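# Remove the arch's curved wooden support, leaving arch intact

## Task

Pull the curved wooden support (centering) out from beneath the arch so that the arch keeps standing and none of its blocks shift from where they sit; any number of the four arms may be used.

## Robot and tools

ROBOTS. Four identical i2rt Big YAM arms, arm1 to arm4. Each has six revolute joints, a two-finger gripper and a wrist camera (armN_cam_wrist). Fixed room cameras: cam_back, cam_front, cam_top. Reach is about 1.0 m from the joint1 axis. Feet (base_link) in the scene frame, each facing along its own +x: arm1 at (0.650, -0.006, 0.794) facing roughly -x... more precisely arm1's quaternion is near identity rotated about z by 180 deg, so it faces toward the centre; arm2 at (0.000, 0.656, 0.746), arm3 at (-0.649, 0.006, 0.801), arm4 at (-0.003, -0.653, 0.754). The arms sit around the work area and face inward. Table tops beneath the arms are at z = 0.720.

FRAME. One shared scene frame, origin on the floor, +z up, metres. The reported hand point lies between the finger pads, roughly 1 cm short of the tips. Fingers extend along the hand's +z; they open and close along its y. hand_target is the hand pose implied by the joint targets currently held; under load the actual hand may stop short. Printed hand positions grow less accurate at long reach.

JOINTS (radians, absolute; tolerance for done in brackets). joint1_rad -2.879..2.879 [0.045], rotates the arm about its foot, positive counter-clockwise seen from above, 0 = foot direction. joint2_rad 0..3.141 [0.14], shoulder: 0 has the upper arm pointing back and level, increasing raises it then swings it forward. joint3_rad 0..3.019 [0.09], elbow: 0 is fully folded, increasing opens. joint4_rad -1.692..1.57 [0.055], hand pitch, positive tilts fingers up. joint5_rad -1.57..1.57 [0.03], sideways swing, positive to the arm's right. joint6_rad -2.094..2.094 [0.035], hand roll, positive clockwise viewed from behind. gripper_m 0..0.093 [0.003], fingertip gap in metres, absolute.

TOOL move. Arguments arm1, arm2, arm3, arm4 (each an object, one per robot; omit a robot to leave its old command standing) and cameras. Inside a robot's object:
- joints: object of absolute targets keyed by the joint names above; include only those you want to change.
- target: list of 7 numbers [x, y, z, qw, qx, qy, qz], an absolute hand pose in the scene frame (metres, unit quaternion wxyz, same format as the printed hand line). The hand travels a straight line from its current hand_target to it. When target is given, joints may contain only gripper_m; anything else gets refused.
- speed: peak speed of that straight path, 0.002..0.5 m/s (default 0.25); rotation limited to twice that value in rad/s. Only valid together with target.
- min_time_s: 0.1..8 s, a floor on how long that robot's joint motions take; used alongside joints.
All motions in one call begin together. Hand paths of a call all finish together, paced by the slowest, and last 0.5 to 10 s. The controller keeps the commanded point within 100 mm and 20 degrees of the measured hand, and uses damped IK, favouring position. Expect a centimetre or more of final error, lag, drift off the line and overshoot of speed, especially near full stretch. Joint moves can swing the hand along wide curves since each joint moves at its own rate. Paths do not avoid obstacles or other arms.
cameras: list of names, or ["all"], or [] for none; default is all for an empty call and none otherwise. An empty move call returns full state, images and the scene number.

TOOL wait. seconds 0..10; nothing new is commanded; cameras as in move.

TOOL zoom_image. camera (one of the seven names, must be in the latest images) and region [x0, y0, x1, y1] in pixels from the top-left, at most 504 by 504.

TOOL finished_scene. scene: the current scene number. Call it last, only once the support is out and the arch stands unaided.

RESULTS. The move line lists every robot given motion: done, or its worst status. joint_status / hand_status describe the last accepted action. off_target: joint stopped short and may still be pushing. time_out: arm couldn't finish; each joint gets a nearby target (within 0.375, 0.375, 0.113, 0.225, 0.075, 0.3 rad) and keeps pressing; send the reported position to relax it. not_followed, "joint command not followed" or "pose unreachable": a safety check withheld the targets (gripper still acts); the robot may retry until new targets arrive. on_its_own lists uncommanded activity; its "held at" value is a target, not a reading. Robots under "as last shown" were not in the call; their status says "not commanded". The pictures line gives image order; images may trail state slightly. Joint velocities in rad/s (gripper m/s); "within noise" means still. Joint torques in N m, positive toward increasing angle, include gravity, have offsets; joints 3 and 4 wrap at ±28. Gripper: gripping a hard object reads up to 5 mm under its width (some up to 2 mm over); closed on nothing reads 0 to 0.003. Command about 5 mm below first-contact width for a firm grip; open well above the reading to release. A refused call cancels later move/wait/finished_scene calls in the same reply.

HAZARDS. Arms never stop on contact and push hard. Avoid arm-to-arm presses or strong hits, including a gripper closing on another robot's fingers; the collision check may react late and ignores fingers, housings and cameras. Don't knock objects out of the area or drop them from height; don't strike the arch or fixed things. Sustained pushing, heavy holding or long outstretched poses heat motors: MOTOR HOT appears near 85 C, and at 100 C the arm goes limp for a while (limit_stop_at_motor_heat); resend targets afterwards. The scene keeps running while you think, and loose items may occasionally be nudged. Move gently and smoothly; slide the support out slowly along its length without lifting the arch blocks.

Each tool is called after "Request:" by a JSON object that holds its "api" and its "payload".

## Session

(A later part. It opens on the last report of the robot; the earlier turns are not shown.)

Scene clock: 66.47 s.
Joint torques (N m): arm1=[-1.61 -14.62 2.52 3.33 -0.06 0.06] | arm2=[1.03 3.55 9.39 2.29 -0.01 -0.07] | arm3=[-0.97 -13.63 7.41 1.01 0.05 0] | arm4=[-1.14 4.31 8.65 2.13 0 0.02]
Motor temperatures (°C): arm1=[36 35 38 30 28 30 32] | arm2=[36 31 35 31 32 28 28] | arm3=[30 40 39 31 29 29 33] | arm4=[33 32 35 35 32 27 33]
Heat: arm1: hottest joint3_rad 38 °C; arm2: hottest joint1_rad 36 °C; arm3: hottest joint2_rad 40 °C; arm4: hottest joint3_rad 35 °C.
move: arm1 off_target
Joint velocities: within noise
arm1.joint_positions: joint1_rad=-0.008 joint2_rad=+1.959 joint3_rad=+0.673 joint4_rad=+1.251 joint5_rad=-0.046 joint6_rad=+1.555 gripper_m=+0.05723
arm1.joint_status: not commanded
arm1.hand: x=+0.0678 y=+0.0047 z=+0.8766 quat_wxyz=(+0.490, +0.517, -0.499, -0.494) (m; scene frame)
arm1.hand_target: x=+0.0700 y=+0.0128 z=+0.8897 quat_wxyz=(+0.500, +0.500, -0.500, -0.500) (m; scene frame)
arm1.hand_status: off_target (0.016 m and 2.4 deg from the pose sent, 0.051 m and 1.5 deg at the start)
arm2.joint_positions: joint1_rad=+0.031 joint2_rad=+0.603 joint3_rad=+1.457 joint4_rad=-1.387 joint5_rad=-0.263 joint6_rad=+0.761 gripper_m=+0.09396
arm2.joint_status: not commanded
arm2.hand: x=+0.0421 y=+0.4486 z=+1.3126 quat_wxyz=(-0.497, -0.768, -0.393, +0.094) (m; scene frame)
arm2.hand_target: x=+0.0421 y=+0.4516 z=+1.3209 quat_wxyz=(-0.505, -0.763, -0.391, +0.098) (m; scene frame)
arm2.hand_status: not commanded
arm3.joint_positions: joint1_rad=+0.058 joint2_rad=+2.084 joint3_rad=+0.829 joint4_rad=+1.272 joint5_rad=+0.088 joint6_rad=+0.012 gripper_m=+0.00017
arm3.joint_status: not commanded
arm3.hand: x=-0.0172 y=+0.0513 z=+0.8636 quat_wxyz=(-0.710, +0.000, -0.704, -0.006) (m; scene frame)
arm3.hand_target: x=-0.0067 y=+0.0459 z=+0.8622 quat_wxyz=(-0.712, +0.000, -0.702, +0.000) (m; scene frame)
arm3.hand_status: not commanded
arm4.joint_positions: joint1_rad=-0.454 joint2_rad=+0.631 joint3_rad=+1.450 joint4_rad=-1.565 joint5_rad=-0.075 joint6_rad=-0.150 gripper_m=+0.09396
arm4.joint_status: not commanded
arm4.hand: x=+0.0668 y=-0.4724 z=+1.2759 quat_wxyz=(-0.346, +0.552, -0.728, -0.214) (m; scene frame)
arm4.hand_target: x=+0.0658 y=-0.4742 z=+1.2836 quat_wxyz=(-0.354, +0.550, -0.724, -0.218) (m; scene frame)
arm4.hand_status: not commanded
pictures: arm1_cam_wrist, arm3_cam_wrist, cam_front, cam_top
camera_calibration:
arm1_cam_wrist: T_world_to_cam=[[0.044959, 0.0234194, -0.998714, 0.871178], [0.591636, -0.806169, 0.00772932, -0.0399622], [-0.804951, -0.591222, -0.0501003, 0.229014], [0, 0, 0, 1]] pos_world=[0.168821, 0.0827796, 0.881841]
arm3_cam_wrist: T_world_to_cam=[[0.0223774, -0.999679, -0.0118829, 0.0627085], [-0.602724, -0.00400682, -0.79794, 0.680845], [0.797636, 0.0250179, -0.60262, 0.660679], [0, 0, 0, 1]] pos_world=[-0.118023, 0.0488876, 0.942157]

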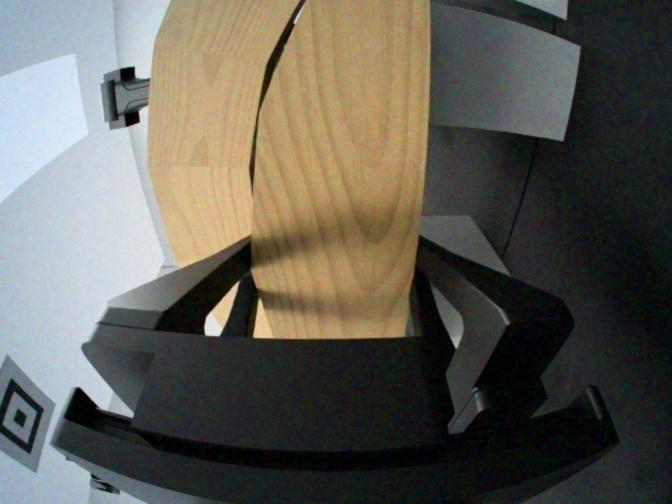

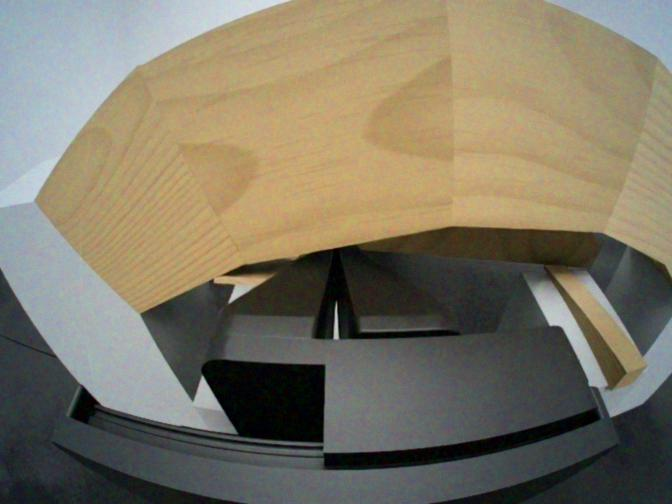

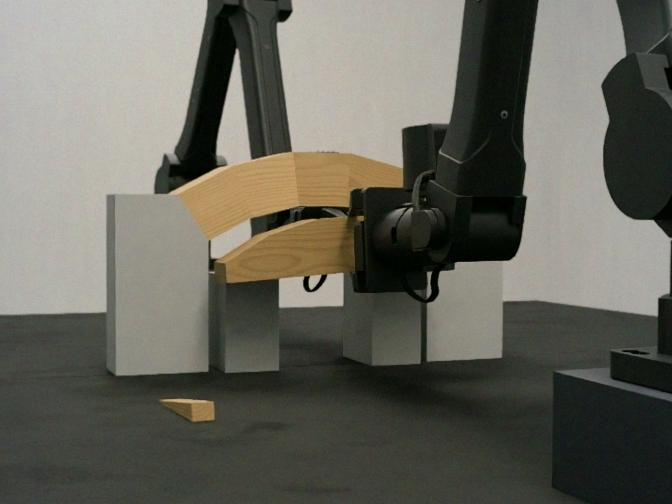

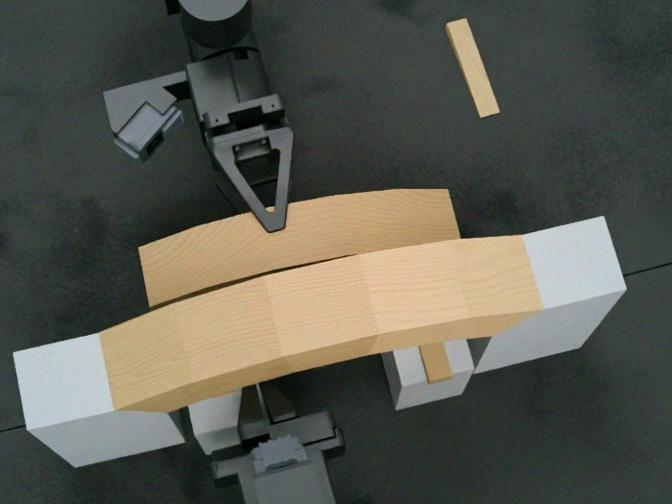

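Request:
{"api": "move", "payload": {"arm1": {"target": [0.14, 0.008, 0.932, 0.5, 0.5, -0.5, -0.5], "speed": 0.12}, "arm3": {"target": [-0.12, 0.046, 0.868, 0.712, 0, 0.7022, 0], "speed": 0.15}, "cameras": ["arm1_cam_wrist", "cam_front", "cam_top"]}}

Scene clock: 68.37 s.
Joint torques (N m): arm1=[-1.2 -13.39 3.18 2.78 0.09 0.01] | arm2=[1.32 3.6 9.35 2.26 -0.02 -0.04] | arm3=[0.62 -14.27 1.92 2.18 0.29 -0.01] | arm4=[-0.85 3.6 8.69 2.15 0 0.01]
Motor temperatures (°C): arm1=[36 35 38 30 28 30 32] | arm2=[36 31 35 31 32 28 28] | arm3=[30 40 38 31 29 29 33] | arm4=[33 32 35 35 32 27 33]
Heat: arm1: hottest joint3_rad 38 °C; arm2: hottest joint1_rad 36 °C; arm3: hottest joint2_rad 40 °C; arm4: hottest joint3_rad 35 °C.
move: arm1 off_target; arm3 off_target
Joint velocities: within noise
arm1.joint_positions: joint1_rad=-0.008 joint2_rad=+1.749 joint3_rad=+0.461 joint4_rad=+1.227 joint5_rad=-0.047 joint6_rad=+1.560 gripper_m=+0.05723
arm1.joint_status: not commanded
arm1.hand: x=+0.1412 y=+0.0024 z=+0.9053 quat_wxyz=(+0.484, +0.522, -0.506, -0.487) (m; scene frame)
arm1.hand_target: x=+0.1402 y=+0.0078 z=+0.9314 quat_wxyz=(+0.500, +0.500, -0.500, -0.500) (m; scene frame)
arm1.hand_status: off_target (0.027 m and 3.5 deg from the pose sent, 0.091 m and 2.4 deg at the start)
arm2, arm4: as last shown
arm3.joint_positions: joint1_rad=+0.064 joint2_rad=+2.029 joint3_rad=+0.544 joint4_rad=+1.466 joint5_rad=+0.109 joint6_rad=+0.012 gripper_m=+0.00017
arm3.joint_status: not commanded
arm3.hand: x=-0.1195 y=+0.0410 z=+0.8515 quat_wxyz=(-0.698, -0.004, -0.716, +0.001) (m; scene frame)
arm3.hand_target: x=-0.1199 y=+0.0458 z=+0.8677 quat_wxyz=(-0.712, +0.000, -0.702, +0.000) (m; scene frame)
arm3.hand_status: off_target (0.017 m and 2.3 deg from the pose sent, 0.103 m and 0.7 deg at the start)
pictures: arm1_cam_wrist, cam_front, cam_top
camera_calibration:
arm1_cam_wrist: T_world_to_cam=[[0.0709366, 0.0183409, -0.997312, 0.891702], [0.590536, -0.806554, 0.0271707, -0.102861], [-0.803888, -0.590876, -0.0680451, 0.304291], [0, 0, 0, 1]] pos_world=[0.242104, 0.0804809, 0.912806]

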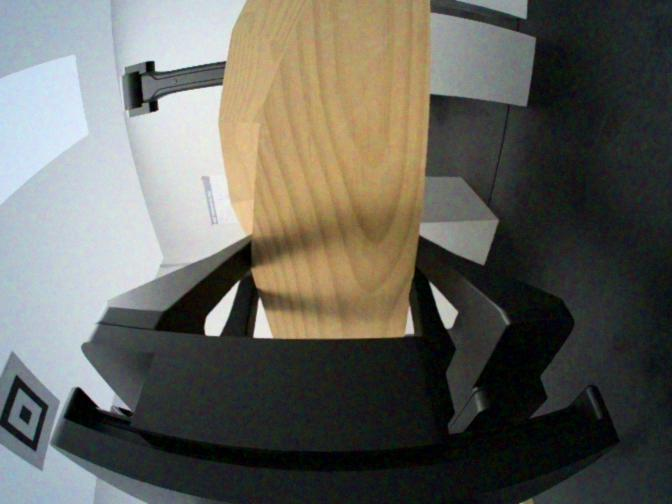

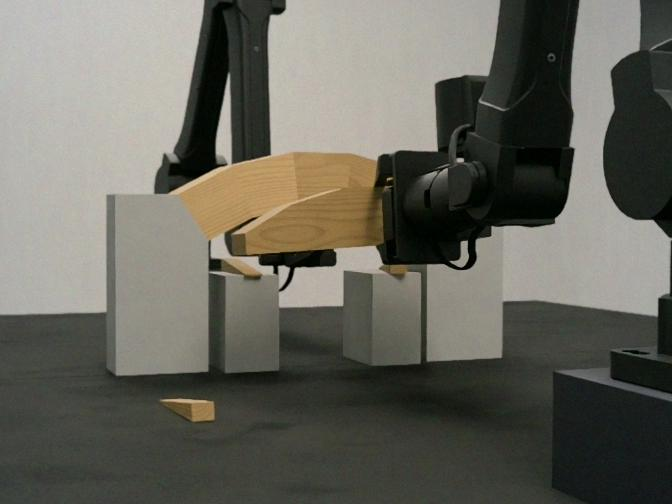

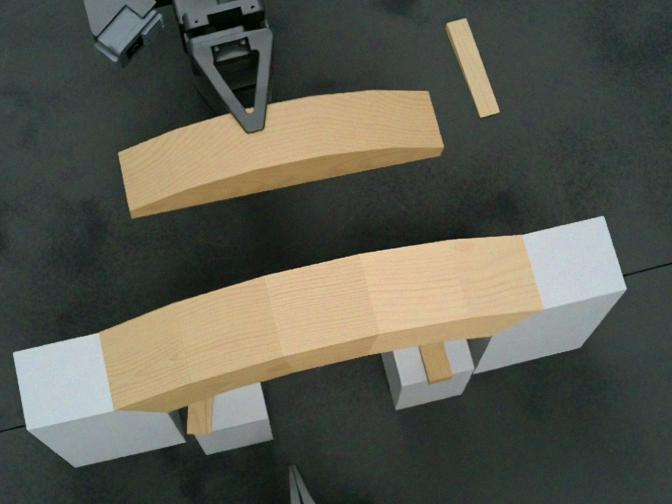

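Request:
{"api": "move", "payload": {"arm1": {"target": [0.27, 0.02, 0.91, 0, 0.7071, -0.7071, 0], "speed": 0.35}, "cameras": ["arm1_cam_wrist", "cam_front", "cam_top"]}}

Request:
{"api": "zoom_image", "payload": {"camera": "cam_front", "region": [190, 140, 520, 400]}}

Scene clock: 72.10 s.
Joint torques (N m): arm1=[-1.49 -8.35 11.02 -0.68 0.11 -0.24] | arm2=[1.08 3.78 9.32 2.29 -0.03 -0.04] | arm3=[0.38 -14.27 1.94 2.22 0.28 0] | arm4=[-1.14 4.31 8.57 2.15 -0.02 0.01]
Motor temperatures (°C): arm1=[36 35 38 30 28 30 32] | arm2=[36 31 35 31 32 28 28] | arm3=[30 40 38 31 29 29 33] | arm4=[33 32 35 35 32 27 32]
Heat: arm1: hottest joint3_rad 38 °C; arm2: hottest joint1_rad 36 °C; arm3: hottest joint2_rad 40 °C; arm4: hottest joint3_rad 35 °C.
move: arm1 off_target
Joint velocities: within noise
arm1.joint_positions: joint1_rad=-0.035 joint2_rad=+1.412 joint3_rad=+0.939 joint4_rad=-1.146 joint5_rad=-0.009 joint6_rad=+1.510 gripper_m=+0.05723
arm1.joint_status: not commanded
arm1.hand: x=+0.2945 y=+0.0134 z=+0.8892 quat_wxyz=(-0.015, +0.707, -0.707, +0.017) (m; scene frame)
arm1.hand_target: x=+0.2713 y=+0.0199 z=+0.9102 quat_wxyz=(+0.000, +0.707, -0.707, -0.001) (m; scene frame)
arm1.hand_status: off_target (0.033 m and 2.5 deg from the pose sent, 0.130 m and 86.7 deg at the start)
arm2, arm3, arm4: as last shown
pictures: arm1_cam_wrist, cam_front, cam_top
camera_calibration:
arm1_cam_wrist: T_world_to_cam=[[0.998316, 0.000601444, 0.0580045, -0.346688], [-0.0333366, -0.812376, 0.582181, -0.493805], [0.0474716, -0.583134, -0.810988, 0.842708], [0, 0, 0, 1]] pos_world=[0.289638, 0.0904644, 0.991019]

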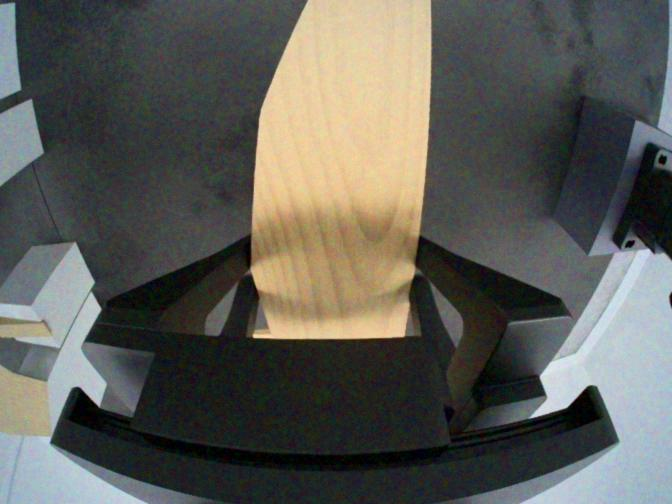

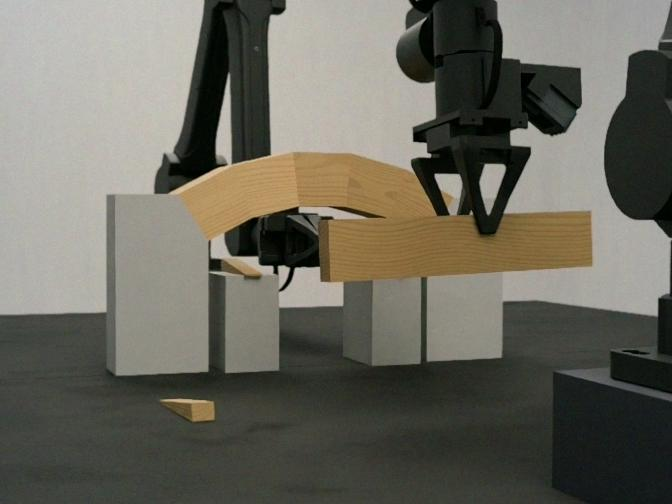

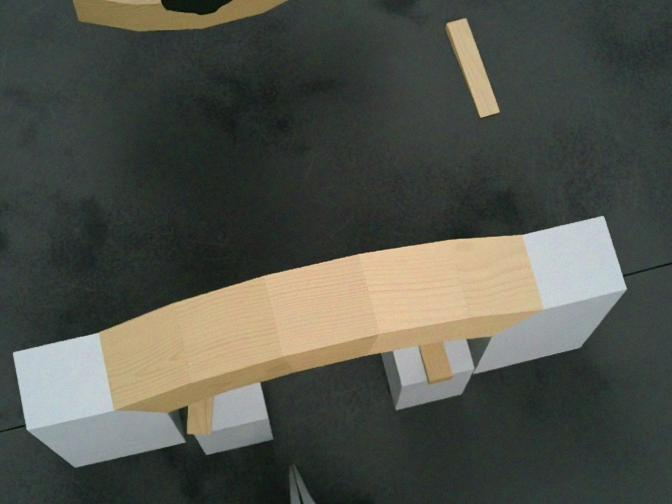

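Scaled by 1.527 from the camera's 672x504 image, which has a finer 960x720 frame.

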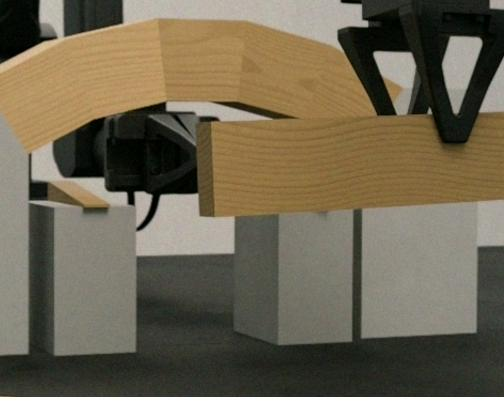

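Request:
{"api": "move", "payload": {"arm1": {"target": [0.26, 0.022, 0.815, 0.032, 0.7066, -0.7066, 0.001], "speed": 0.15}, "cameras": ["cam_front"]}}

Request:
{"api": "zoom_image", "payload": {"camera": "cam_front", "region": [260, 220, 660, 480]}}

Scene clock: 74.17 s.
Joint torques (N m): arm1=[-1.49 -10.29 5.48 0.88 -0.18 -0.24] | arm2=[1.32 3.66 9.33 2.29 -0.02 -0.04] | arm3=[0.56 -14.27 1.95 2.21 0.28 -0.01] | arm4=[-0.97 4.25 8.62 2.06 0 0.03]
Motor temperatures (°C): arm1=[36 35 38 30 28 30 32] | arm2=[36 31 36 31 32 28 28] | arm3=[30 40 38 31 29 29 33] | arm4=[33 32 35 35 32 27 32]
Heat: arm1: hottest joint3_rad 38 °C; arm2: hottest joint1_rad 36 °C; arm3: hottest joint2_rad 40 °C; arm4: hottest joint3_rad 35 °C.
move: arm1 done
Joint velocities: within noise
arm1.joint_positions: joint1_rad=-0.058 joint2_rad=+1.567 joint3_rad=+0.876 joint4_rad=-0.860 joint5_rad=-0.053 joint6_rad=+1.487 gripper_m=+0.05723
arm1.joint_status: not commanded
arm1.hand: x=+0.2640 y=+0.0174 z=+0.8142 quat_wxyz=(+0.024, +0.707, -0.707, +0.005) (m; scene frame)
arm1.hand_target: x=+0.2600 y=+0.0220 z=+0.8151 quat_wxyz=(+0.032, +0.707, -0.707, +0.001) (m; scene frame)
arm1.hand_status: done (0.006 m and 1.0 deg from the pose sent, 0.082 m and 5.6 deg at the start)
arm2, arm3, arm4: as last shown
pictures: cam_front

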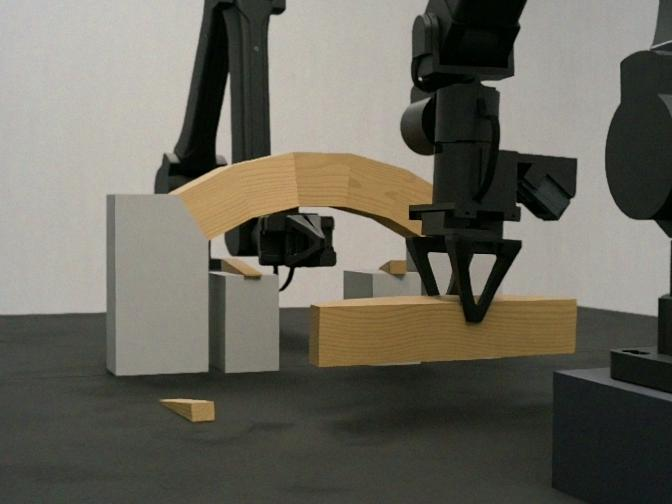

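Scaled by 1.260 from the camera's 672x504 image, which has a finer 960x720 frame.

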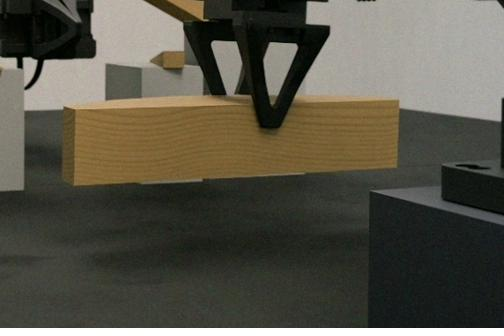

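Request:
{"api": "move", "payload": {"arm1": {"target": [0.26, 0.022, 0.777, 0.032, 0.7066, -0.7066, 0.001], "speed": 0.12}, "cameras": []}}

Request:
{"api": "move", "payload": {"arm1": {"target": [0.26, 0.022, 0.762, 0.032, 0.7066, -0.7066, 0.001], "speed": 0.05}, "cameras": ["cam_front"]}}

Request:
{"api": "zoom_image", "payload": {"camera": "cam_front", "region": [260, 220, 660, 480]}}

Scene clock: 75.83 s.
Joint torques (N m): arm1=[-1.49 -10.75 4.83 0.91 -0.19 -0.22] | arm2=[1.26 3.78 9.36 2.29 -0.02 -0.05] | arm3=[0.5 -14.04 1.95 2.24 0.28 -0.01] | arm4=[-0.97 3.9 8.53 2.15 -0.03 0.02]
Motor temperatures (°C): arm1=[36 35 38 30 28 30 32] | arm2=[36 31 36 31 32 28 28] | arm3=[30 40 38 31 29 29 33] | arm4=[33 32 35 35 32 27 32]
Heat: arm1: hottest joint3_rad 38 °C; arm2: hottest joint1_rad 36 °C; arm3: hottest joint2_rad 40 °C; arm4: hottest joint3_rad 35 °C.
move: arm1 done
Joint velocities: within noise
arm1.joint_positions: joint1_rad=-0.058 joint2_rad=+1.642 joint3_rad=+0.841 joint4_rad=-0.748 joint5_rad=-0.053 joint6_rad=+1.487 gripper_m=+0.05723
arm1.joint_status: not commanded
arm1.hand: x=+0.2631 y=+0.0178 z=+0.7775 quat_wxyz=(+0.025, +0.707, -0.706, +0.004) (m; scene frame)
arm1.hand_target: x=+0.2601 y=+0.0220 z=+0.7770 quat_wxyz=(+0.032, +0.707, -0.707, +0.001) (m; scene frame)
arm1.hand_status: done (0.005 m and 0.8 deg from the pose sent, 0.038 m and 1.0 deg at the start)
arm2, arm3, arm4: as last shown
pictures: none
No camera images: "cameras" was empty.

Scene clock: 76.80 s.
Joint torques (N m): arm1=[-1.38 -9.58 4.22 1.37 -0.15 -0.21] | arm2=[1.26 3.37 9.31 2.35 -0.02 -0.05] | arm3=[0.5 -14.27 1.96 2.22 0.28 -0.01] | arm4=[-0.85 4.13 8.57 2.06 0.02 0.06]
Motor temperatures (°C): arm1=[36 35 38 30 28 30 32] | arm2=[36 31 36 31 32 28 28] | arm3=[30 40 38 31 29 29 33] | arm4=[33 32 35 35 32 27 32]
Heat: arm1: hottest joint3_rad 38 °C; arm2: hottest joint1_rad 36 °C; arm3: hottest joint2_rad 40 °C; arm4: hottest joint3_rad 35 °C.
move: arm1 done
Joint velocities: within noise
arm1.joint_positions: joint1_rad=-0.058 joint2_rad=+1.660 joint3_rad=+0.837 joint4_rad=-0.712 joint5_rad=-0.054 joint6_rad=+1.486 gripper_m=+0.05723
arm1.joint_status: not commanded
arm1.hand: x=+0.2593 y=+0.0180 z=+0.7700 quat_wxyz=(+0.030, +0.707, -0.706, -0.001) (m; scene frame)
arm1.hand_target: x=+0.2601 y=+0.0219 z=+0.7622 quat_wxyz=(+0.032, +0.707, -0.707, +0.001) (m; scene frame)
arm1.hand_status: done (0.009 m and 0.3 deg from the pose sent, 0.016 m and 0.8 deg at the start)
arm2, arm3, arm4: as last shown
pictures: cam_front

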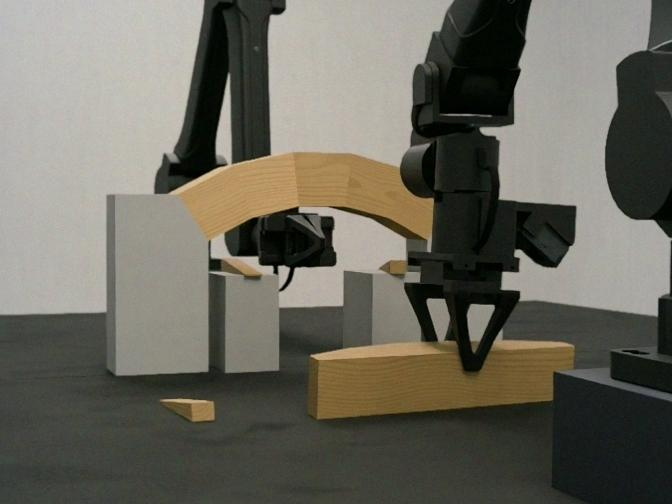

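Scaled by 1.260 from the camera's 672x504 image, which has a finer 960x720 frame.

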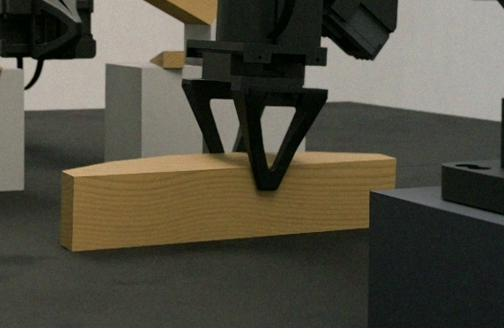

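Request:
{"api": "move", "payload": {"arm1": {"joints": {"gripper_m": 0.085}}, "cameras": []}}

Request:
{"api": "move", "payload": {"arm1": {"target": [0.285, 0.022, 0.90, 0.032, 0.7066, -0.7066, 0.001], "speed": 0.2}, "cameras": ["cam_front", "cam_top"]}}

Scene clock: 77.67 s.
Joint torques (N m): arm1=[-1.38 -9.64 4.25 1.01 -0.07 -0.21] | arm2=[1.14 3.84 9.36 2.29 -0.02 -0.06] | arm3=[0.62 -14.27 1.96 2.22 0.27 -0.01] | arm4=[-1.38 3.84 8.65 2.1 -0.04 0.03]
Motor temperatures (°C): arm1=[36 35 38 30 28 30 32] | arm2=[36 31 36 31 32 28 28] | arm3=[30 40 38 31 29 29 33] | arm4=[33 32 35 35 32 27 32]
Heat: arm1: hottest joint3_rad 38 °C; arm2: hottest joint1_rad 36 °C; arm3: hottest joint2_rad 40 °C; arm4: hottest joint3_rad 35 °C.
move: arm1 done
Joint velocities: within noise
arm1.joint_positions: joint1_rad=-0.058 joint2_rad=+1.660 joint3_rad=+0.837 joint4_rad=-0.705 joint5_rad=-0.056 joint6_rad=+1.486 gripper_m=+0.08487
arm1.joint_status: all done
arm1.hand: x=+0.2574 y=+0.0177 z=+0.7701 quat_wxyz=(+0.033, +0.708, -0.706, -0.003) (m; scene frame)
arm1.hand_target: x=+0.2601 y=+0.0219 z=+0.7622 quat_wxyz=(+0.032, +0.707, -0.707, +0.001) (m; scene frame)
arm1.hand_status: not commanded
arm2, arm3, arm4: as last shown
pictures: none
No camera images: "cameras" was empty.

Scene clock: 79.20 s.
Joint torques (N m): arm1=[-1.49 -9 9.5 -0.34 -0.06 -0.22] | arm2=[1.26 3.66 9.32 2.24 -0.01 -0.04] | arm3=[0.5 -14.33 2 2.18 0.27 0] | arm4=[-1.08 4.13 8.64 2.18 -0.01 0.03]
Motor temperatures (°C): arm1=[36 35 39 30 28 30 32] | arm2=[36 31 36 31 32 28 28] | arm3=[30 40 38 31 29 29 33] | arm4=[33 32 35 35 32 27 32]
Heat: arm1: hottest joint3_rad 39 °C; arm2: hottest joint1_rad 36 °C; arm3: hottest joint2_rad 40 °C; arm4: hottest joint3_rad 35 °C.
move: arm1 off_target
Joint velocities: within noise
arm1.joint_positions: joint1_rad=-0.067 joint2_rad=+1.378 joint3_rad=+0.880 joint4_rad=-1.080 joint5_rad=-0.056 joint6_rad=+1.478 gripper_m=+0.08494
arm1.joint_status: not commanded
arm1.hand: x=+0.3019 y=+0.0160 z=+0.8808 quat_wxyz=(+0.017, +0.707, -0.707, +0.016) (m; scene frame)
arm1.hand_target: x=+0.2858 y=+0.0219 z=+0.9000 quat_wxyz=(+0.032, +0.707, -0.707, +0.001) (m; scene frame)
arm1.hand_status: off_target (0.026 m and 2.4 deg from the pose sent, 0.133 m and 0.5 deg at the start)
arm2, arm3, arm4: as last shown
pictures: cam_front, cam_top

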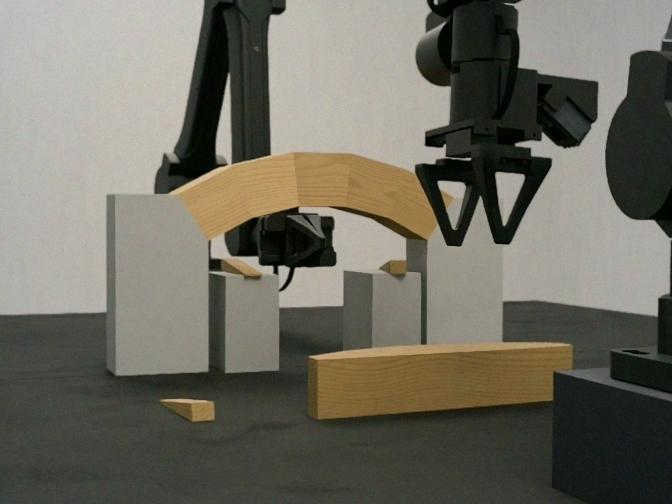

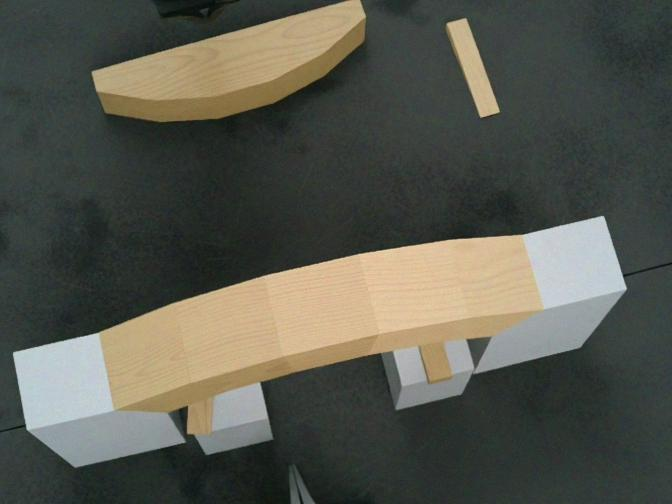

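Arch standing, support out.

Request:
{"api": "finished_scene", "payload": {"scene": 2}}

The scene is finished: the task was done.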